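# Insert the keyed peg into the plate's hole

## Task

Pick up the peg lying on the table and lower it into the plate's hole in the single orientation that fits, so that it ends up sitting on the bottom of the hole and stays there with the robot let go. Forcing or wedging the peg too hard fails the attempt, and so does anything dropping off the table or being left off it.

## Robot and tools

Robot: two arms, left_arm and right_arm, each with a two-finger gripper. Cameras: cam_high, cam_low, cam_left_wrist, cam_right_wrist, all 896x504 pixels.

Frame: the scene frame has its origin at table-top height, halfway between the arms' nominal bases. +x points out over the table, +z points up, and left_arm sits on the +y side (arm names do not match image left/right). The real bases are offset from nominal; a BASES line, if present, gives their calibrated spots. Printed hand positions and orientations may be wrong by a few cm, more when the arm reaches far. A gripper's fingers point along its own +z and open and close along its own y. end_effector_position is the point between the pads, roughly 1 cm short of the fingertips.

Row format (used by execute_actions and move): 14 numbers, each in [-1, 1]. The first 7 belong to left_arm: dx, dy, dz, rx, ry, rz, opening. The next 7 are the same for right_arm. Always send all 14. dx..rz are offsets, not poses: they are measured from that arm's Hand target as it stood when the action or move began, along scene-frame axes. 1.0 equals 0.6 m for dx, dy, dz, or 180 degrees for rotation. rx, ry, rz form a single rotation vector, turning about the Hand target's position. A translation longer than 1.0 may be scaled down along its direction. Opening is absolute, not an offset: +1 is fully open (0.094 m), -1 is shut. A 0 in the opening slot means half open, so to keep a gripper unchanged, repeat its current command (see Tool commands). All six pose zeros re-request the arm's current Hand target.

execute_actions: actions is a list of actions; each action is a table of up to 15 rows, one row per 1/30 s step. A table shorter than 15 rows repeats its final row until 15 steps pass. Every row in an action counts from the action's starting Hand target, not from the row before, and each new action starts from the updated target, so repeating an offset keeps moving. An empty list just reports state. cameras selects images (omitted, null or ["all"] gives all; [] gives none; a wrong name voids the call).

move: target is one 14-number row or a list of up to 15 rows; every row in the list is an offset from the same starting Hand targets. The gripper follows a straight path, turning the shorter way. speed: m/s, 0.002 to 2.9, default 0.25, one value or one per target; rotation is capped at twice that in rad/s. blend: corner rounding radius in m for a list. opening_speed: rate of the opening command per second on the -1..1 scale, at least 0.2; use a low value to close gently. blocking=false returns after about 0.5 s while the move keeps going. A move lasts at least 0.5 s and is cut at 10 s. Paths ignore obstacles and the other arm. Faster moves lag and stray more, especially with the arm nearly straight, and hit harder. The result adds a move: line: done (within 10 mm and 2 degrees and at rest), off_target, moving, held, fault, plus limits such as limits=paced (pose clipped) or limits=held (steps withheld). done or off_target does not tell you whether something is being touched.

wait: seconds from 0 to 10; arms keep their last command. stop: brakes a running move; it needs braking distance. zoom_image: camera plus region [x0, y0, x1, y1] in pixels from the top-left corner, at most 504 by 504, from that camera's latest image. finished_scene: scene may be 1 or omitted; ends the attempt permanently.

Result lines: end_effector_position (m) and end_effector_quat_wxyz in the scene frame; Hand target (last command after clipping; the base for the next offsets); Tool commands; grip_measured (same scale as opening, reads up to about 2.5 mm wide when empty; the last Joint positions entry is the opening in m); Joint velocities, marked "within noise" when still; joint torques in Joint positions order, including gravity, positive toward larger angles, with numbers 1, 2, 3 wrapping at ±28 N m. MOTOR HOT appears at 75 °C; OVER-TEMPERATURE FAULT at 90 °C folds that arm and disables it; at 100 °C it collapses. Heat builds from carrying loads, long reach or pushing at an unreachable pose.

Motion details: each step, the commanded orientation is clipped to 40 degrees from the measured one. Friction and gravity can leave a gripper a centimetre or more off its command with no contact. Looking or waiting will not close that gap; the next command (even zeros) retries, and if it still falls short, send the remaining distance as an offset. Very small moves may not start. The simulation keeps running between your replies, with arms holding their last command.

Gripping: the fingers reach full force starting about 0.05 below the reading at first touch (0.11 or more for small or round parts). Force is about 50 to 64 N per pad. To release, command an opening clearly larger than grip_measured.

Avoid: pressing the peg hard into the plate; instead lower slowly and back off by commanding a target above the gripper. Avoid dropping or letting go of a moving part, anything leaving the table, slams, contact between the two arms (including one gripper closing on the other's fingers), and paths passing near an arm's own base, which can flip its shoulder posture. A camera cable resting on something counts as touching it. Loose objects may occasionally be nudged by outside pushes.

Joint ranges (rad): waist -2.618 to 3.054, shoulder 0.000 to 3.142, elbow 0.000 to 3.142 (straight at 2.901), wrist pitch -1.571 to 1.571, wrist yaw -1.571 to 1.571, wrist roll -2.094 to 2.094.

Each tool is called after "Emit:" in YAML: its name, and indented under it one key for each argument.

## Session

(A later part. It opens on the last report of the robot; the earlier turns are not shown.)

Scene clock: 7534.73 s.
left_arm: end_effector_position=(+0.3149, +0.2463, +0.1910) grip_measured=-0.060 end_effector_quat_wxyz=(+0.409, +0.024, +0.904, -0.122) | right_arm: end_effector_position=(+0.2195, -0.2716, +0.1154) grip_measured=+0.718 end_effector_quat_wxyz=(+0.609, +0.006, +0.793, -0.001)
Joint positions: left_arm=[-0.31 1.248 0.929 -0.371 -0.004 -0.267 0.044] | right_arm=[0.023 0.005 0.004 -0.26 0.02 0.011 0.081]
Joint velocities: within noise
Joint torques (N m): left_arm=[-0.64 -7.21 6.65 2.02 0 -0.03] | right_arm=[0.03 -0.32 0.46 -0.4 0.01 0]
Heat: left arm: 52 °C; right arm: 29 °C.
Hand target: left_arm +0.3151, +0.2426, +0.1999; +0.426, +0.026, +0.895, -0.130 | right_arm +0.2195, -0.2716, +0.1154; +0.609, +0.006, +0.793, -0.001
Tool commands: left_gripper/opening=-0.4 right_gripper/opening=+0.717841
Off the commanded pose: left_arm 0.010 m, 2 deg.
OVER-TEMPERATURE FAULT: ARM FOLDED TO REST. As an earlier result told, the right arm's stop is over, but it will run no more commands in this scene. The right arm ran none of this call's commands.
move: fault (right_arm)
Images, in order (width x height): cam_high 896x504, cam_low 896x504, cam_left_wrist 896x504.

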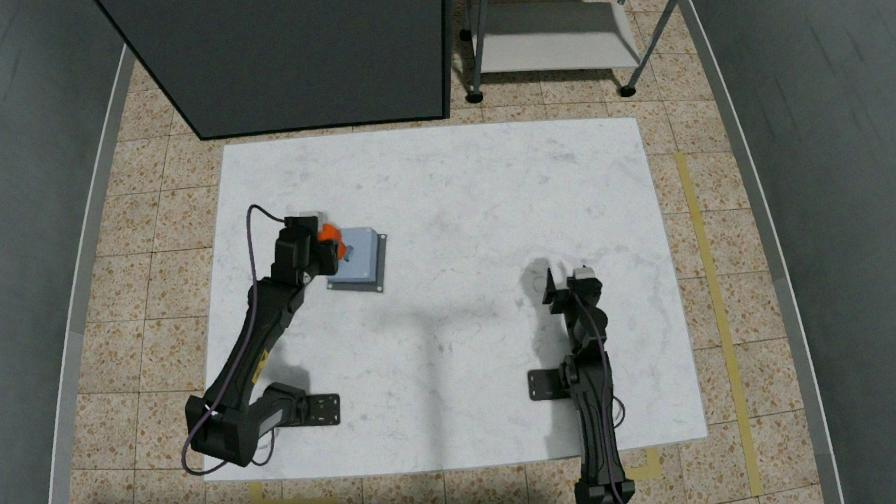

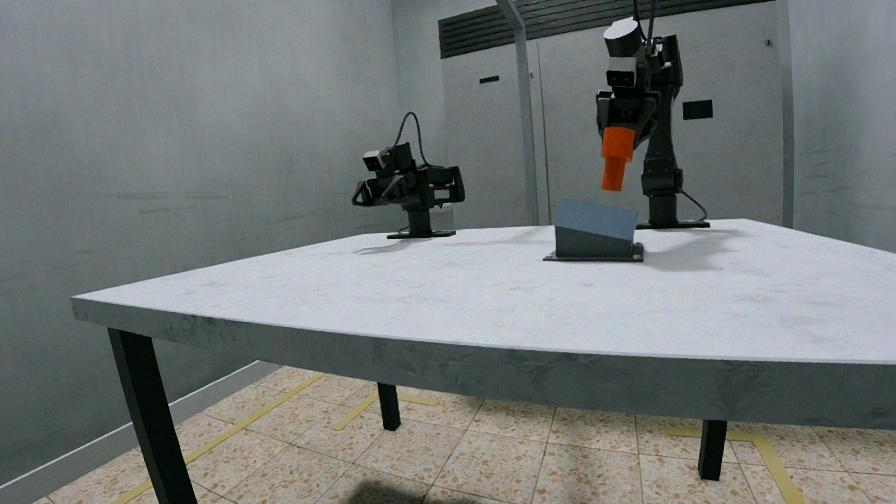

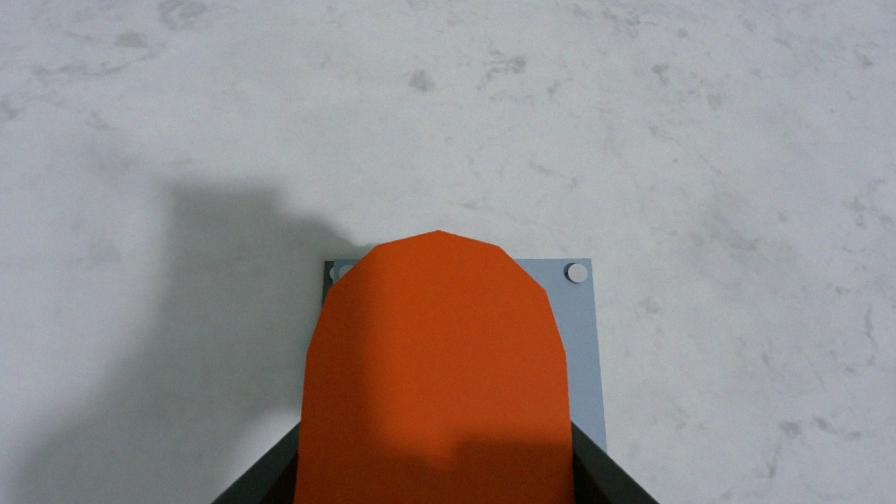

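Emit:
move:
  target: [0.0075, -0.0167, -0.01, 0, 0, 0, -0.4, 0, 0, 0, 0, 0, 0, 0.45]
  speed: 0.04
  cameras: ["cam_high", "cam_low", "cam_left_wrist"]

Emit:
zoom_image:
  camera: "cam_low"
  region: [570, 140, 650, 240]

Emit:
zoom_image:
  camera: "cam_high"
  region: [300, 210, 390, 300]

Emit:
zoom_image:
  camera: "cam_left_wrist"
  region: [290, 220, 650, 504]

Scene clock: 7615.93 s.
left_arm: end_effector_position=(+0.3170, +0.2347, +0.1953) grip_measured=-0.060 end_effector_quat_wxyz=(+0.419, +0.027, +0.898, -0.131) | right_arm: end_effector_position=(+0.2195, -0.2716, +0.1154) grip_measured=+0.718 end_effector_quat_wxyz=(+0.609, +0.006, +0.793, -0.001)
Joint positions: left_arm=[-0.343 1.254 0.929 -0.337 -0.018 -0.286 0.044] | right_arm=[0.023 0.005 0.004 -0.26 0.02 0.011 0.081]
Joint velocities: within noise
Joint torques (N m): left_arm=[-0.65 -4.79 6.56 2.04 -0.09 -0.06] | right_arm=[0.02 -0.32 0.46 -0.4 0.02 0]
Heat: left arm: 49 °C; right arm: 29 °C.
Hand target: left_arm +0.3196, +0.2325, +0.1940; +0.426, +0.026, +0.895, -0.130 | right_arm +0.2195, -0.2716, +0.1154; +0.609, +0.006, +0.793, -0.001
Tool commands: left_gripper/opening=-0.4 right_gripper/opening=+0.717841
Off the commanded pose: left_arm 0.004 m, 1 deg.
OVER-TEMPERATURE FAULT: ARM FOLDED TO REST. As an earlier result told, the right arm's stop is over, but it will run no more commands in this scene. The right arm ran none of this call's commands.
move: fault (right_arm)
Images, in order (width x height): cam_high 896x504, cam_low 896x504, cam_left_wrist 896x504.

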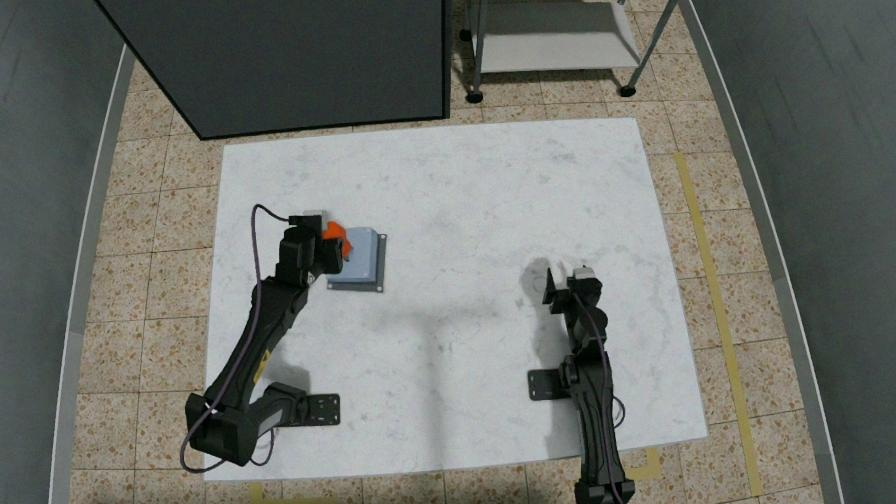

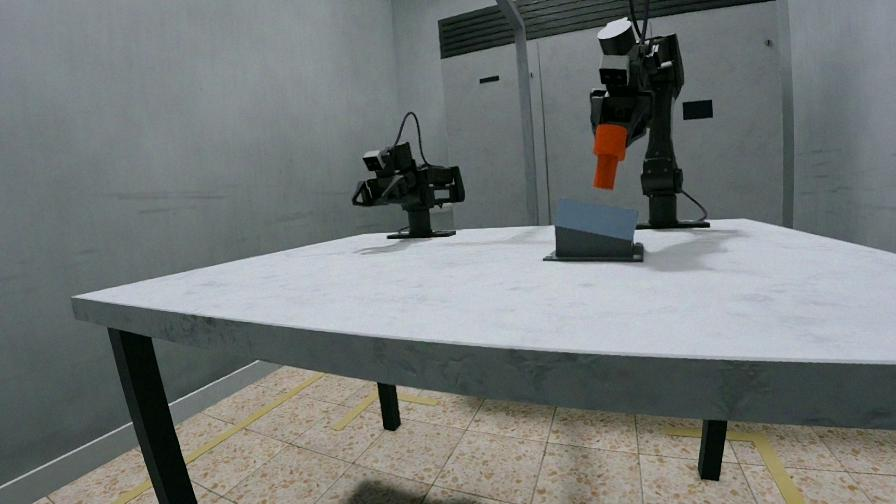

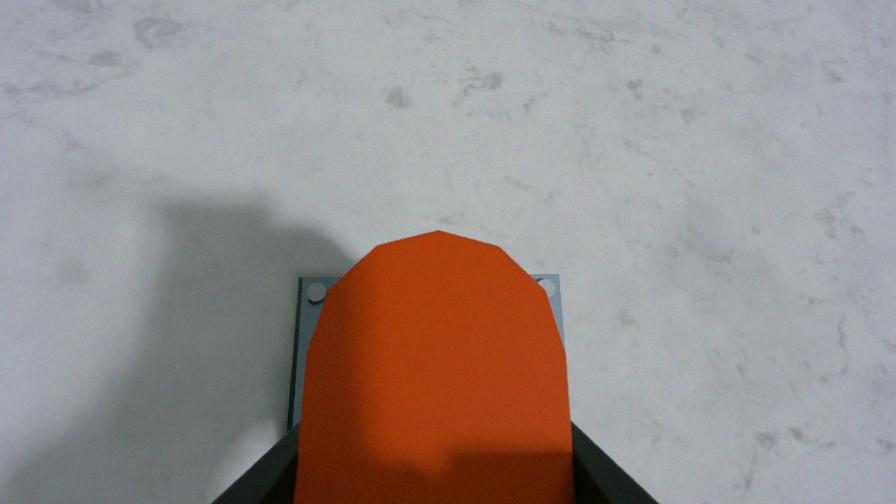

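Scaled by 5.040 from the camera's 896x504 image, which has a finer 1280x720 frame.

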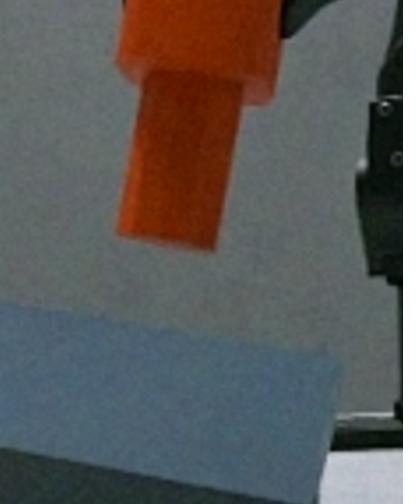

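Scaled by 5.600 from the camera's 896x504 image, which has a finer 1280x720 frame.

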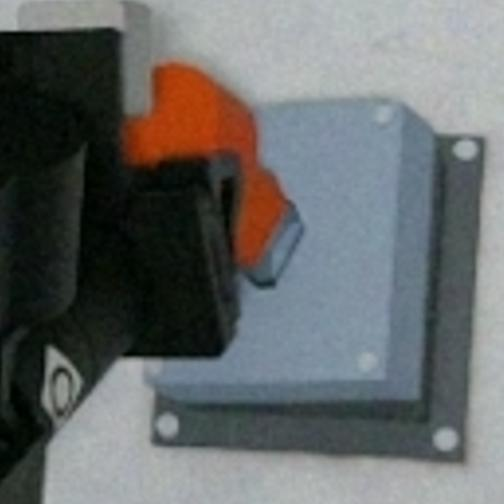

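Scaled by 1.400 from the camera's 896x504 image, which has a finer 1280x720 frame.

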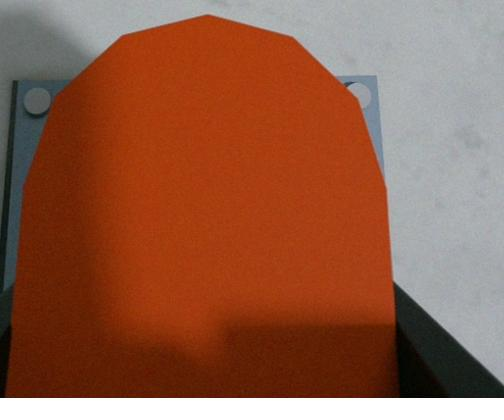

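Emit:
move:
  target: [0.0038, -0.0033, -0.0325, 0, 0, 0, -0.4, 0, 0, 0, 0, 0, 0, 0.45]
  speed: 0.04
  cameras: ["cam_high", "cam_low", "cam_left_wrist"]

Emit:
zoom_image:
  camera: "cam_low"
  region: [570, 160, 640, 220]

Emit:
zoom_image:
  camera: "cam_high"
  region: [300, 210, 390, 300]

Emit:
zoom_image:
  camera: "cam_left_wrist"
  region: [290, 220, 650, 504]

Scene clock: 7657.83 s.
left_arm: end_effector_position=(+0.3192, +0.2331, +0.1746) grip_measured=-0.060 end_effector_quat_wxyz=(+0.418, +0.026, +0.899, -0.130) | right_arm: end_effector_position=(+0.2195, -0.2716, +0.1154) grip_measured=+0.718 end_effector_quat_wxyz=(+0.609, +0.006, +0.793, -0.001)
Joint positions: left_arm=[-0.347 1.278 0.865 -0.252 -0.021 -0.289 0.044] | right_arm=[0.023 0.005 0.004 -0.26 0.02 0.011 0.081]
Joint velocities: within noise
Joint torques (N m): left_arm=[-0.69 -4.97 6.69 2.05 -0.12 -0.06] | right_arm=[0.02 -0.32 0.46 -0.4 0.02 0]
Heat: left arm: 46 °C; right arm: 29 °C.
Hand target: left_arm +0.3219, +0.2306, +0.1744; +0.426, +0.026, +0.895, -0.130 | right_arm +0.2195, -0.2716, +0.1154; +0.609, +0.006, +0.793, -0.001
Tool commands: left_gripper/opening=-0.4 right_gripper/opening=+0.717841
Off the commanded pose: left_arm 0.004 m, 1 deg.
OVER-TEMPERATURE FAULT: ARM FOLDED TO REST. As an earlier result told, the right arm's stop is over, but it will run no more commands in this scene. The right arm ran none of this call's commands.
move: fault (right_arm)
Images, in order (width x height): cam_high 896x504, cam_low 896x504, cam_left_wrist 896x504.

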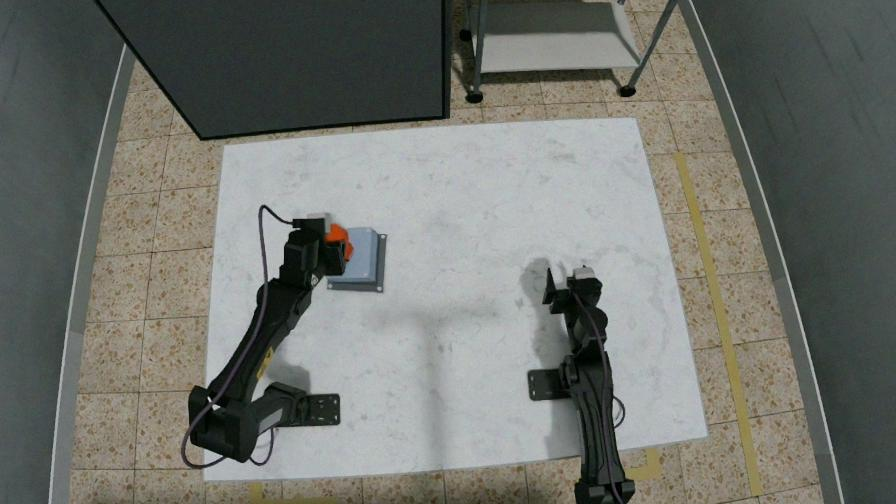

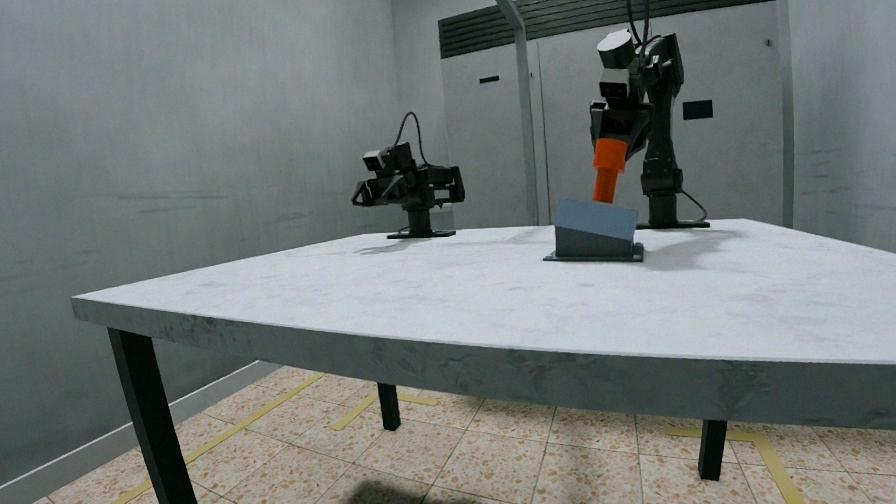

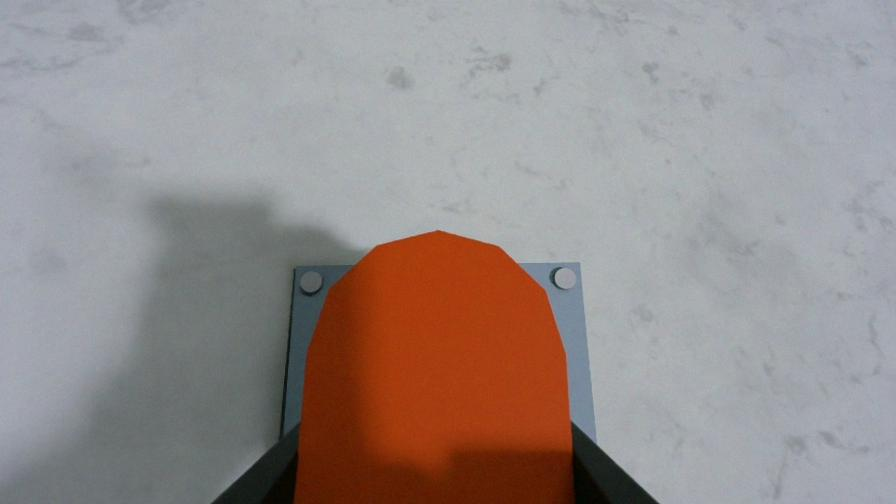

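Scaled by 7.200 from the camera's 896x504 image, which has a finer 1280x720 frame.

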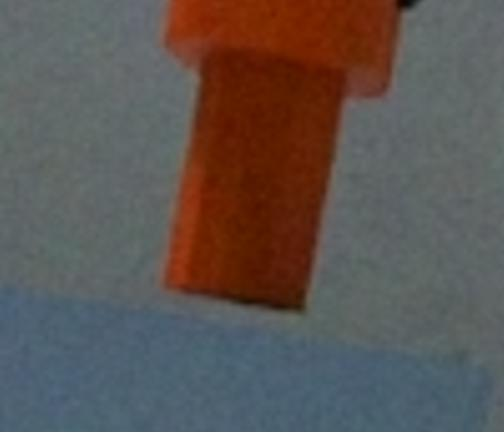

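Scaled by 5.600 from the camera's 896x504 image, which has a finer 1280x720 frame.

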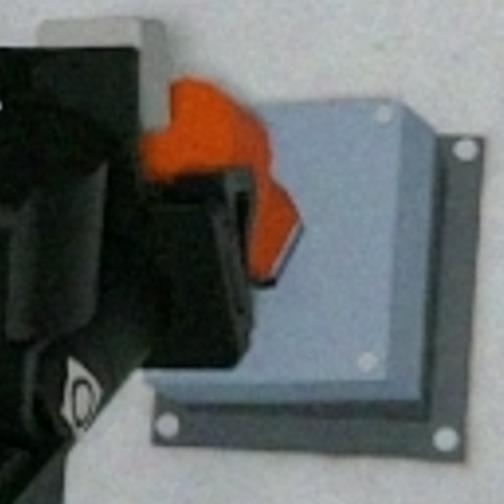

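Scaled by 1.400 from the camera's 896x504 image, which has a finer 1280x720 frame.

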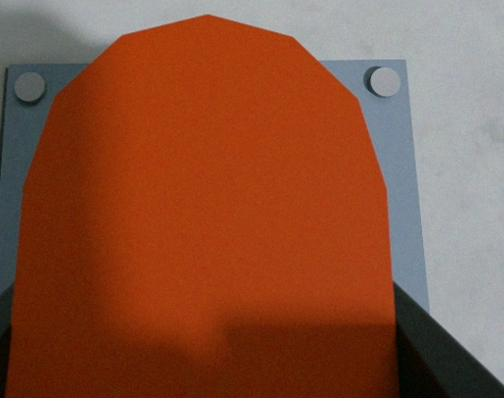

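Emit:
zoom_image:
  camera: "cam_high"
  region: [330, 230, 370, 270]

Emit:
zoom_image:
  camera: "cam_low"
  region: [580, 155, 640, 215]

Scaled by 12.600 from the camera's 896x504 image, which has a finer 1280x720 frame.

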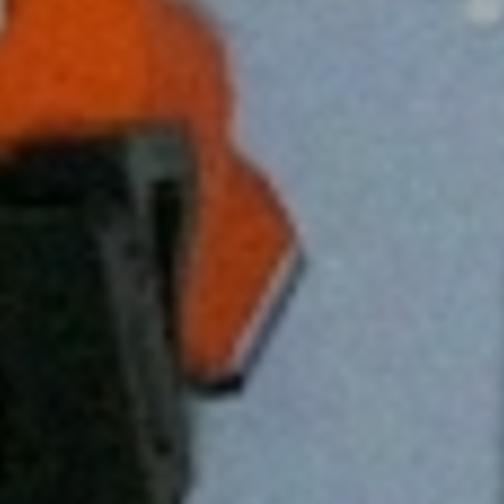

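Scaled by 8.400 from the camera's 896x504 image, which has a finer 1280x720 frame.

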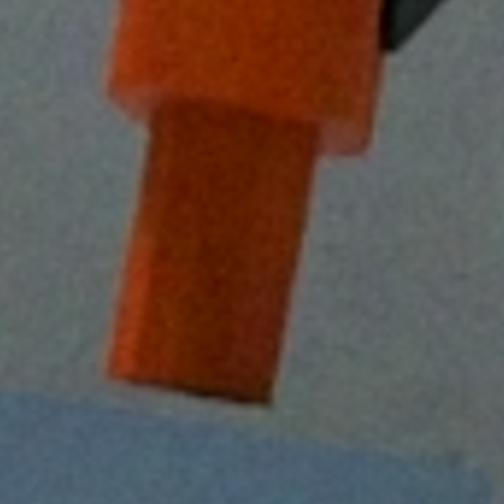

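Emit:
move:
  target: [-0.001, -0.001, -0.001, 0.0046, 0.0041, 0.0037, -0.4, 0, 0, 0, 0, 0, 0, 0.45]
  speed: 0.03
  cameras: ["cam_high", "cam_low", "cam_left_wrist"]

Emit:
zoom_image:
  camera: "cam_low"
  region: [580, 155, 640, 215]

Emit:
zoom_image:
  camera: "cam_high"
  region: [330, 230, 370, 270]

Emit:
zoom_image:
  camera: "cam_left_wrist"
  region: [290, 220, 650, 504]

Scene clock: 7823.60 s.
left_arm: end_effector_position=(+0.3182, +0.2323, +0.1710) grip_measured=-0.060 end_effector_quat_wxyz=(+0.414, +0.024, +0.902, -0.122) | right_arm: end_effector_position=(+0.2195, -0.2716, +0.1154) grip_measured=+0.718 end_effector_quat_wxyz=(+0.609, +0.006, +0.793, -0.001)
Joint positions: left_arm=[-0.361 1.285 0.865 -0.259 -0.045 -0.297 0.044] | right_arm=[0.023 0.005 0.004 -0.26 0.02 0.011 0.081]
Joint velocities: within noise
Joint torques (N m): left_arm=[-0.66 -4.96 7.87 1.89 -0.13 -0.08] | right_arm=[0.02 -0.32 0.44 -0.4 0.02 0]
Heat: left arm: 48 °C; right arm: 29 °C.
Hand target: left_arm +0.3213, +0.2299, +0.1739; +0.421, +0.023, +0.899, -0.122 | right_arm +0.2195, -0.2716, +0.1154; +0.609, +0.006, +0.793, -0.001
Tool commands: left_gripper/opening=-0.4 right_gripper/opening=+0.717841
Off the commanded pose: left_arm 0.005 m, 1 deg.
OVER-TEMPERATURE FAULT: ARM FOLDED TO REST. As an earlier result told, the right arm's stop is over, but it will run no more commands in this scene. The right arm ran none of this call's commands.
move: fault (right_arm)
Images, in order (width x height): cam_high 896x504, cam_low 896x504, cam_left_wrist 896x504.

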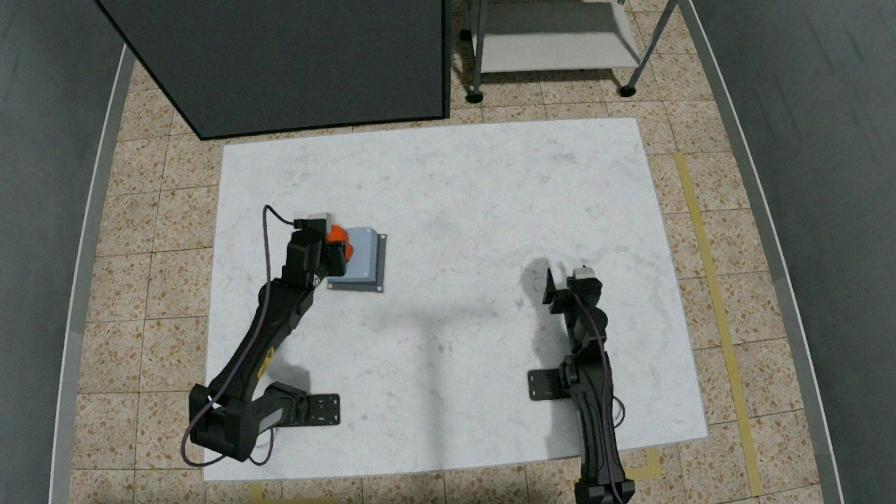

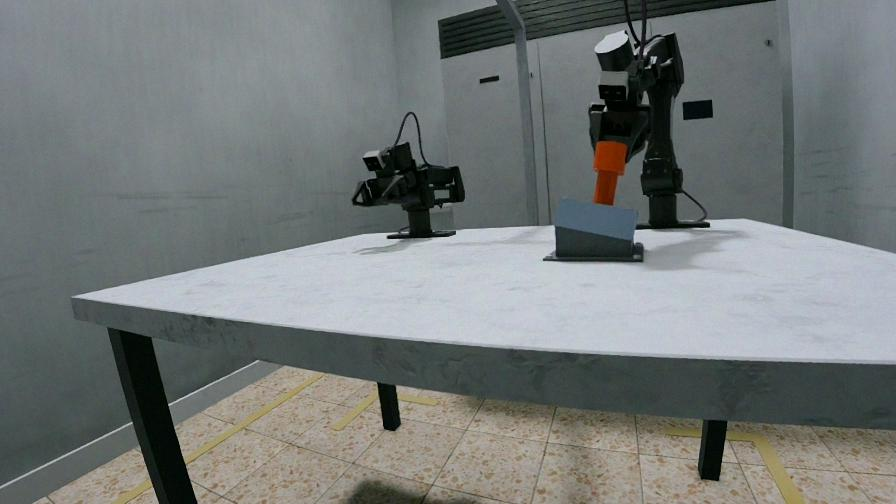

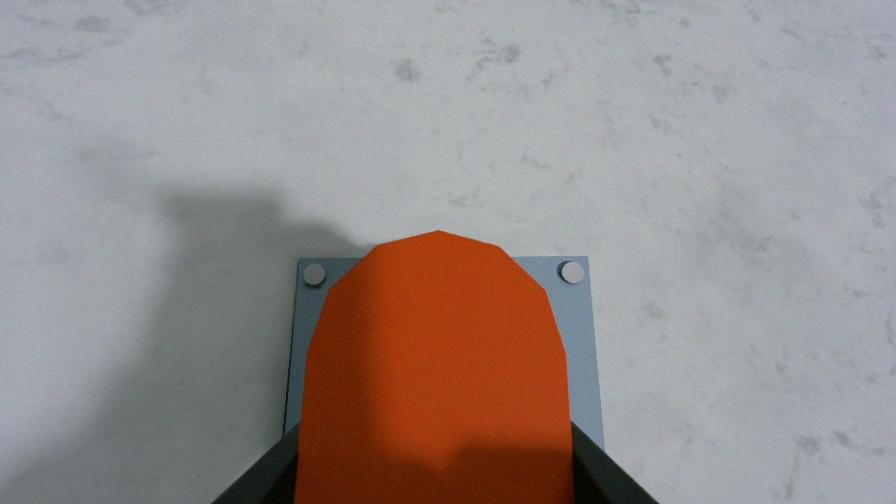

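Scaled by 8.400 from the camera's 896x504 image, which has a finer 1280x720 frame.

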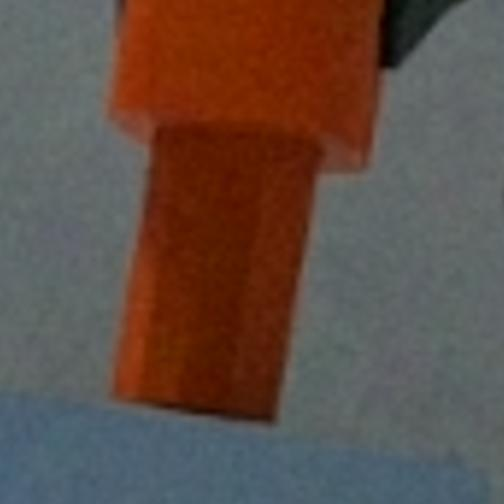

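Scaled by 12.600 from the camera's 896x504 image, which has a finer 1280x720 frame.

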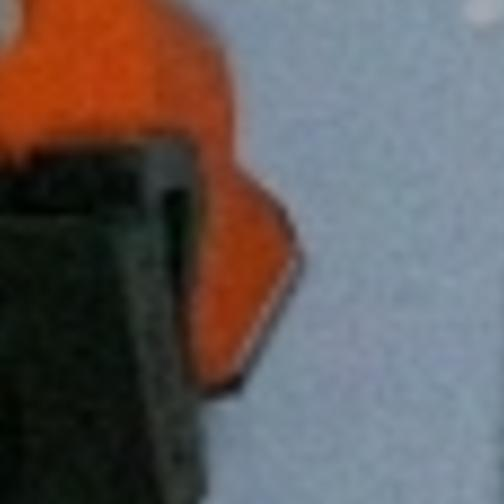

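Scaled by 1.400 from the camera's 896x504 image, which has a finer 1280x720 frame.

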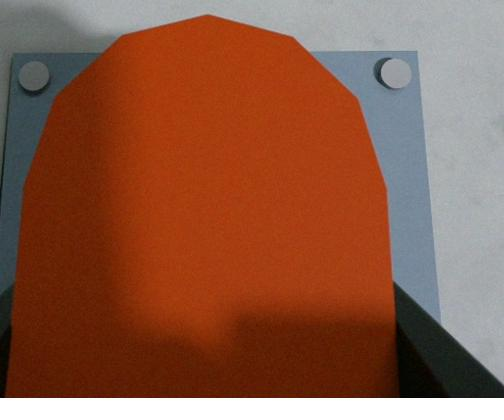

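Emit:
move:
  target: [0.0008, -0.0037, -0.0117, 0, 0, 0, -0.4, 0, 0, 0, 0, 0, 0, 0.45]
  speed: 0.02
  cameras: ["cam_high", "cam_low", "cam_left_wrist"]

Emit:
zoom_image:
  camera: "cam_low"
  region: [580, 155, 640, 215]

Emit:
zoom_image:
  camera: "cam_high"
  region: [330, 230, 370, 270]

Scene clock: 7856.87 s.
left_arm: end_effector_position=(+0.3198, +0.2298, +0.1693) grip_measured=-0.060 end_effector_quat_wxyz=(+0.415, +0.024, +0.901, -0.122) | right_arm: end_effector_position=(+0.2195, -0.2716, +0.1154) grip_measured=+0.718 end_effector_quat_wxyz=(+0.609, +0.006, +0.793, -0.001)
Joint positions: left_arm=[-0.368 1.295 0.865 -0.247 -0.051 -0.302 0.044] | right_arm=[0.023 0.005 0.004 -0.26 0.02 0.011 0.081]
Joint velocities: within noise
Joint torques (N m): left_arm=[-0.66 -5 6.39 2.05 -0.12 -0.06] | right_arm=[0.02 -0.32 0.44 -0.4 0.01 0]
Heat: left arm: 45 °C; right arm: 29 °C.
Hand target: left_arm +0.3217, +0.2277, +0.1667; +0.421, +0.023, +0.899, -0.121 | right_arm +0.2195, -0.2716, +0.1154; +0.609, +0.006, +0.793, -0.001
Tool commands: left_gripper/opening=-0.4 right_gripper/opening=+0.717841
Off the commanded pose: left_arm 0.004 m, 1 deg.
OVER-TEMPERATURE FAULT: ARM FOLDED TO REST. As an earlier result told, the right arm's stop is over, but it will run no more commands in this scene. The right arm ran none of this call's commands.
move: fault (right_arm)
Images, in order (width x height): cam_high 896x504, cam_low 896x504, cam_left_wrist 896x504.

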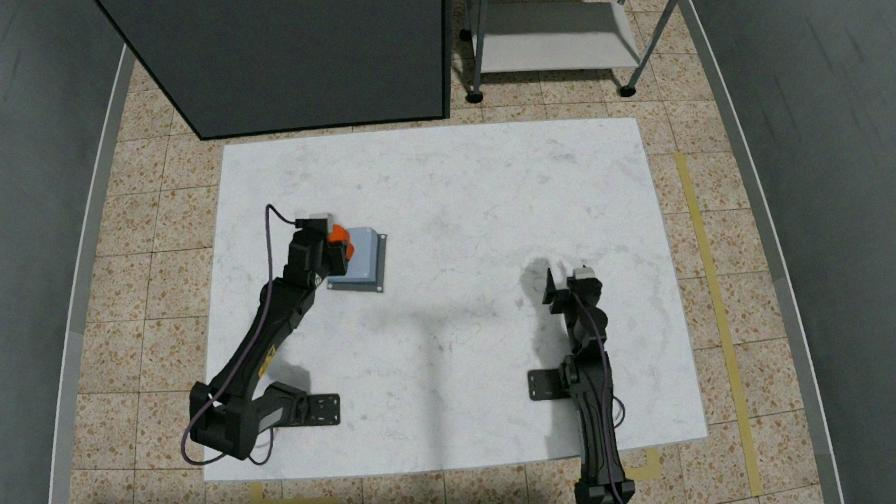

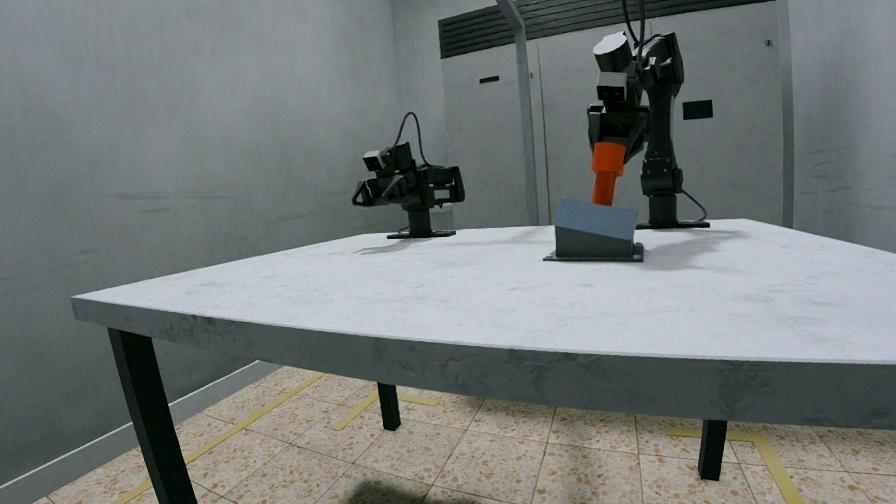

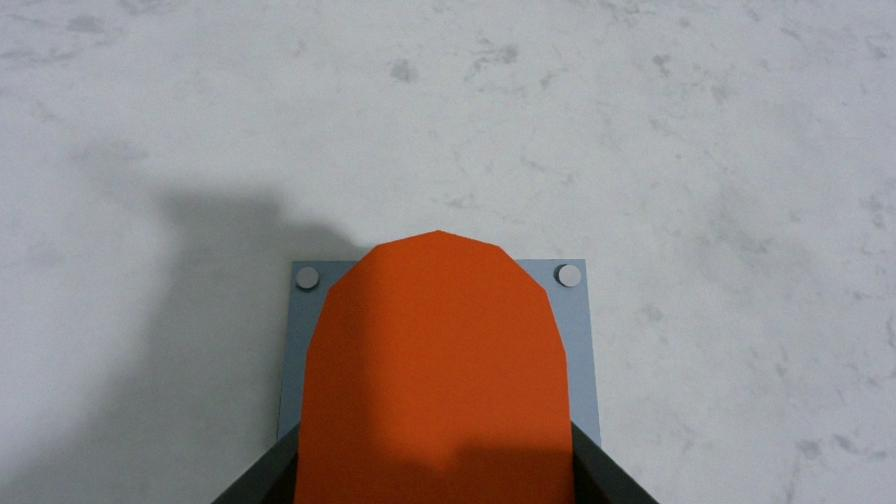

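Scaled by 8.400 from the camera's 896x504 image, which has a finer 1280x720 frame.

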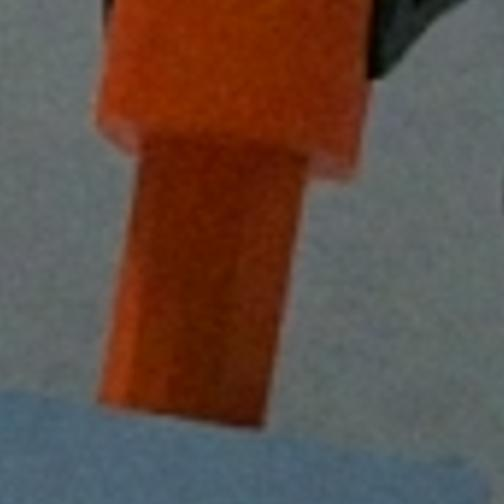

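Scaled by 12.600 from the camera's 896x504 image, which has a finer 1280x720 frame.

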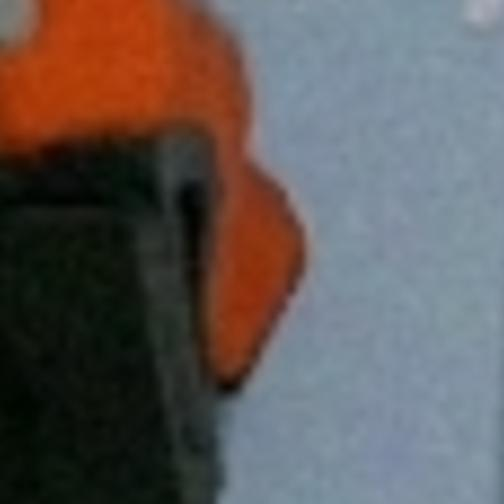

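Emit:
move:
  target: [-0.0022, 0.0005, -0.01, 0, 0, 0, -0.4, 0, 0, 0, 0, 0, 0, 0.45]
  speed: 0.02
  cameras: ["cam_high", "cam_low", "cam_left_wrist"]

Emit:
zoom_image:
  camera: "cam_low"
  region: [580, 155, 640, 215]

Emit:
zoom_image:
  camera: "cam_high"
  region: [330, 230, 370, 270]

Scene clock: 7880.27 s.
left_arm: end_effector_position=(+0.3217, +0.2298, +0.1683) grip_measured=-0.060 end_effector_quat_wxyz=(+0.423, +0.022, +0.897, -0.124) | right_arm: end_effector_position=(+0.2195, -0.2716, +0.1154) grip_measured=+0.718 end_effector_quat_wxyz=(+0.609, +0.006, +0.793, -0.001)
Joint positions: left_arm=[-0.368 1.295 0.846 -0.21 -0.055 -0.304 0.044] | right_arm=[0.023 0.005 0.004 -0.26 0.02 0.011 0.081]
Joint velocities: within noise
Joint torques (N m): left_arm=[-0.75 -5 5.94 1.96 -0.11 -0.06] | right_arm=[0.02 -0.32 0.46 -0.4 0.02 0]
Heat: left arm: 46 °C; right arm: 29 °C.
Hand target: left_arm +0.3205, +0.2280, +0.1610; +0.421, +0.023, +0.899, -0.122 | right_arm +0.2195, -0.2716, +0.1154; +0.609, +0.006, +0.793, -0.001
Tool commands: left_gripper/opening=-0.4 right_gripper/opening=+0.717841
Off the commanded pose: left_arm 0.008 m, 0 deg.
OVER-TEMPERATURE FAULT: ARM FOLDED TO REST. As an earlier result told, the right arm's stop is over, but it will run no more commands in this scene. The right arm ran none of this call's commands.
move: fault (right_arm)
Images, in order (width x height): cam_high 896x504, cam_low 896x504, cam_left_wrist 896x504.

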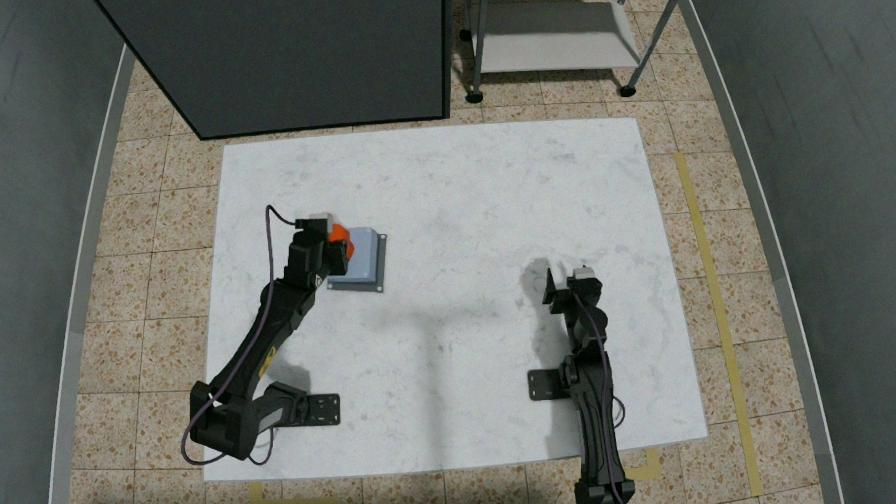

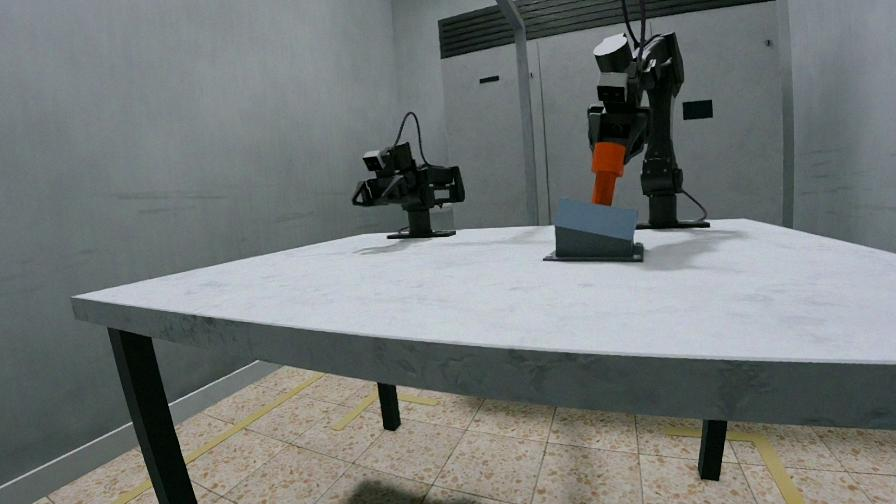

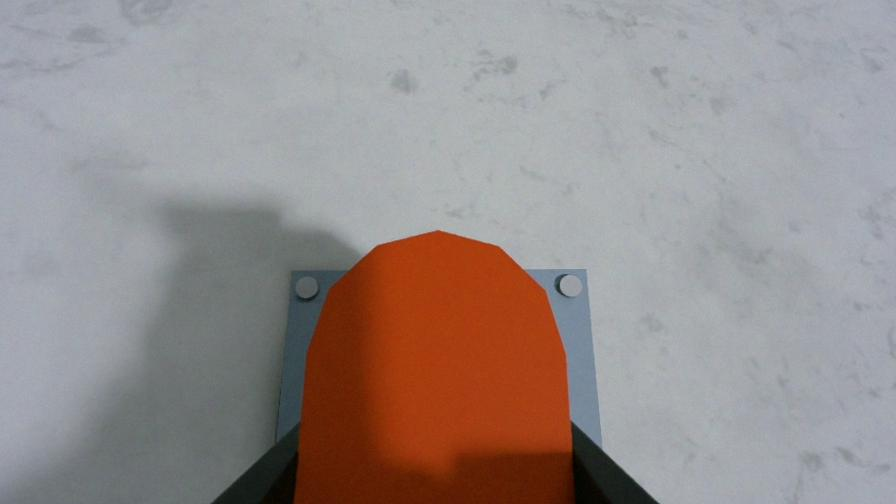

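Scaled by 8.400 from the camera's 896x504 image, which has a finer 1280x720 frame.

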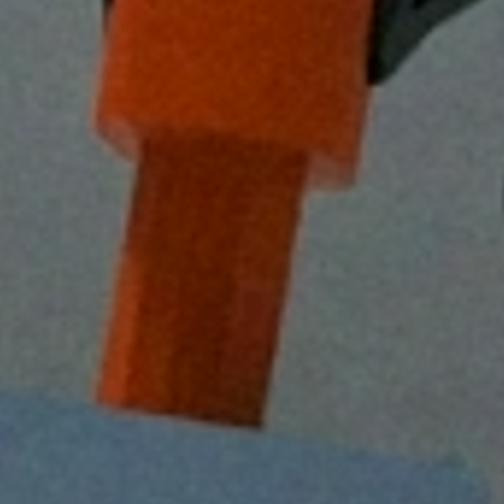

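Scaled by 12.600 from the camera's 896x504 image, which has a finer 1280x720 frame.

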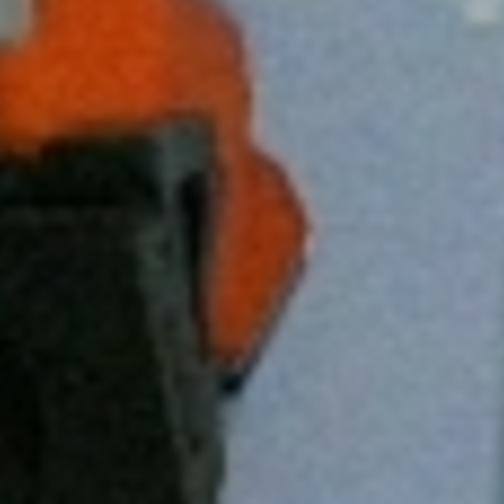

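Emit:
move:
  target:
    - [-0.0012, 0.0087, 0.0567, 0, 0, 0, -0.4, 0, 0, 0, 0, 0, 0, 0.45]
    - [0.0007, 0.0012, 0.0157, 0, 0, 0, -0.4, 0, 0, 0, 0, 0, 0, 0.45]
  speed: 0.04
  cameras: ["cam_high", "cam_low", "cam_left_wrist"]

Emit:
zoom_image:
  camera: "cam_low"
  region: [580, 155, 640, 215]

Emit:
zoom_image:
  camera: "cam_high"
  region: [330, 230, 370, 270]

Scene clock: 7909.43 s.
left_arm: end_effector_position=(+0.3191, +0.2308, +0.1694) grip_measured=-0.060 end_effector_quat_wxyz=(+0.412, +0.022, +0.903, -0.120) | right_arm: end_effector_position=(+0.2195, -0.2716, +0.1154) grip_measured=+0.718 end_effector_quat_wxyz=(+0.609, +0.006, +0.793, -0.001)
Joint positions: left_arm=[-0.368 1.295 0.872 -0.262 -0.055 -0.304 0.044] | right_arm=[0.023 0.005 0.004 -0.26 0.02 0.011 0.081]
Joint velocities: within noise
Joint torques (N m): left_arm=[-0.53 -5.68 6.48 2.05 -0.1 -0.03] | right_arm=[0.02 -0.31 0.46 -0.4 0.01 0]
Heat: left arm: 46 °C; right arm: 29 °C.
Hand target: left_arm +0.3209, +0.2287, +0.1703; +0.421, +0.023, +0.899, -0.122 | right_arm +0.2195, -0.2716, +0.1154; +0.609, +0.006, +0.793, -0.001
Tool commands: left_gripper/opening=-0.4 right_gripper/opening=+0.717841
Off the commanded pose: left_arm 0.003 m, 1 deg.
OVER-TEMPERATURE FAULT: ARM FOLDED TO REST. As an earlier result told, the right arm's stop is over, but it will run no more commands in this scene. The right arm ran none of this call's commands.
move: fault (right_arm)
Images, in order (width x height): cam_high 896x504, cam_low 896x504, cam_left_wrist 896x504.

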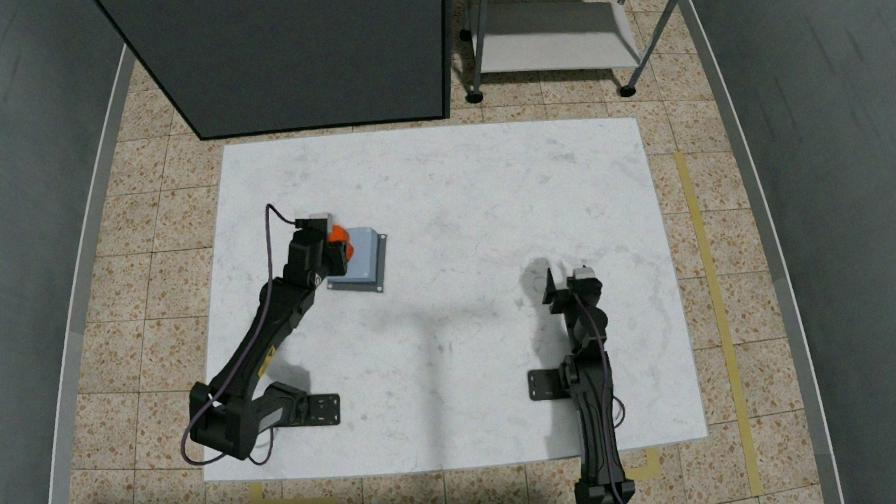

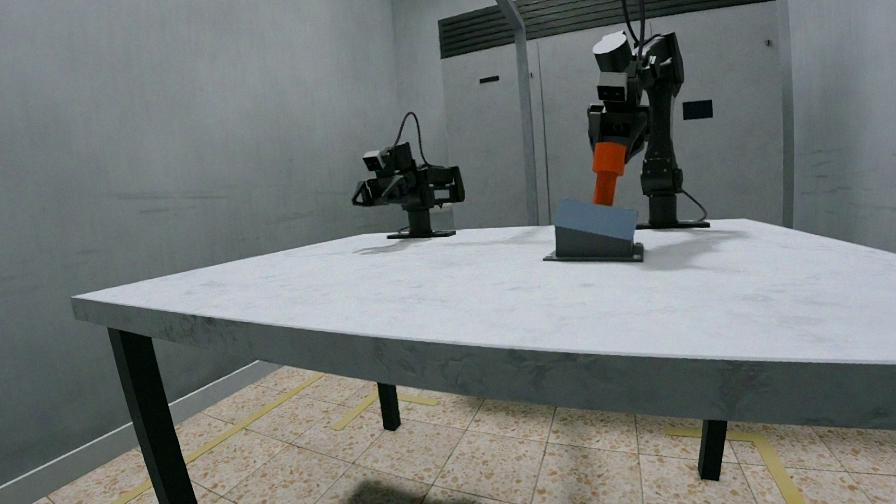

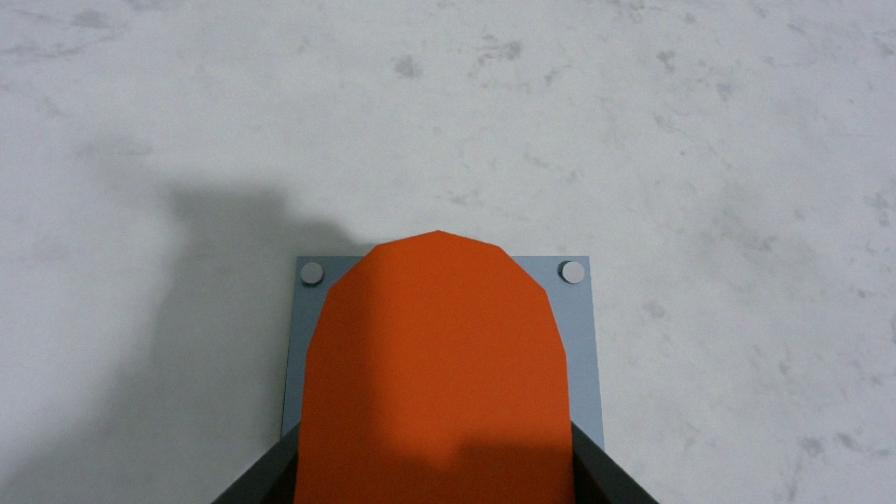

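Scaled by 8.400 from the camera's 896x504 image, which has a finer 1280x720 frame.

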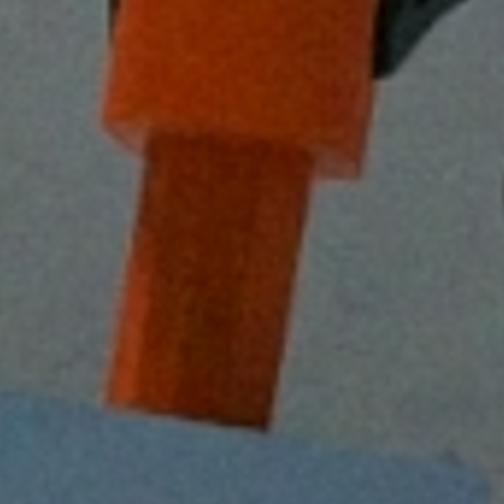

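Scaled by 12.600 from the camera's 896x504 image, which has a finer 1280x720 frame.

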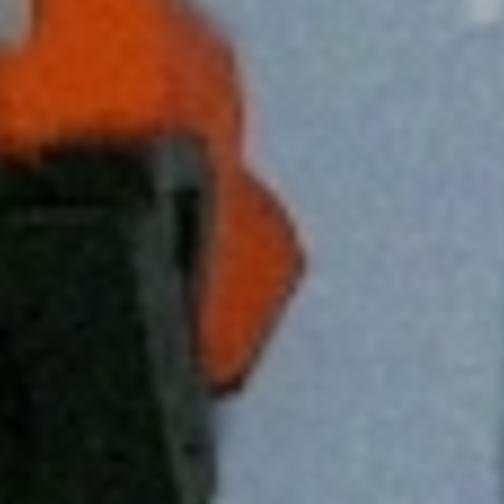

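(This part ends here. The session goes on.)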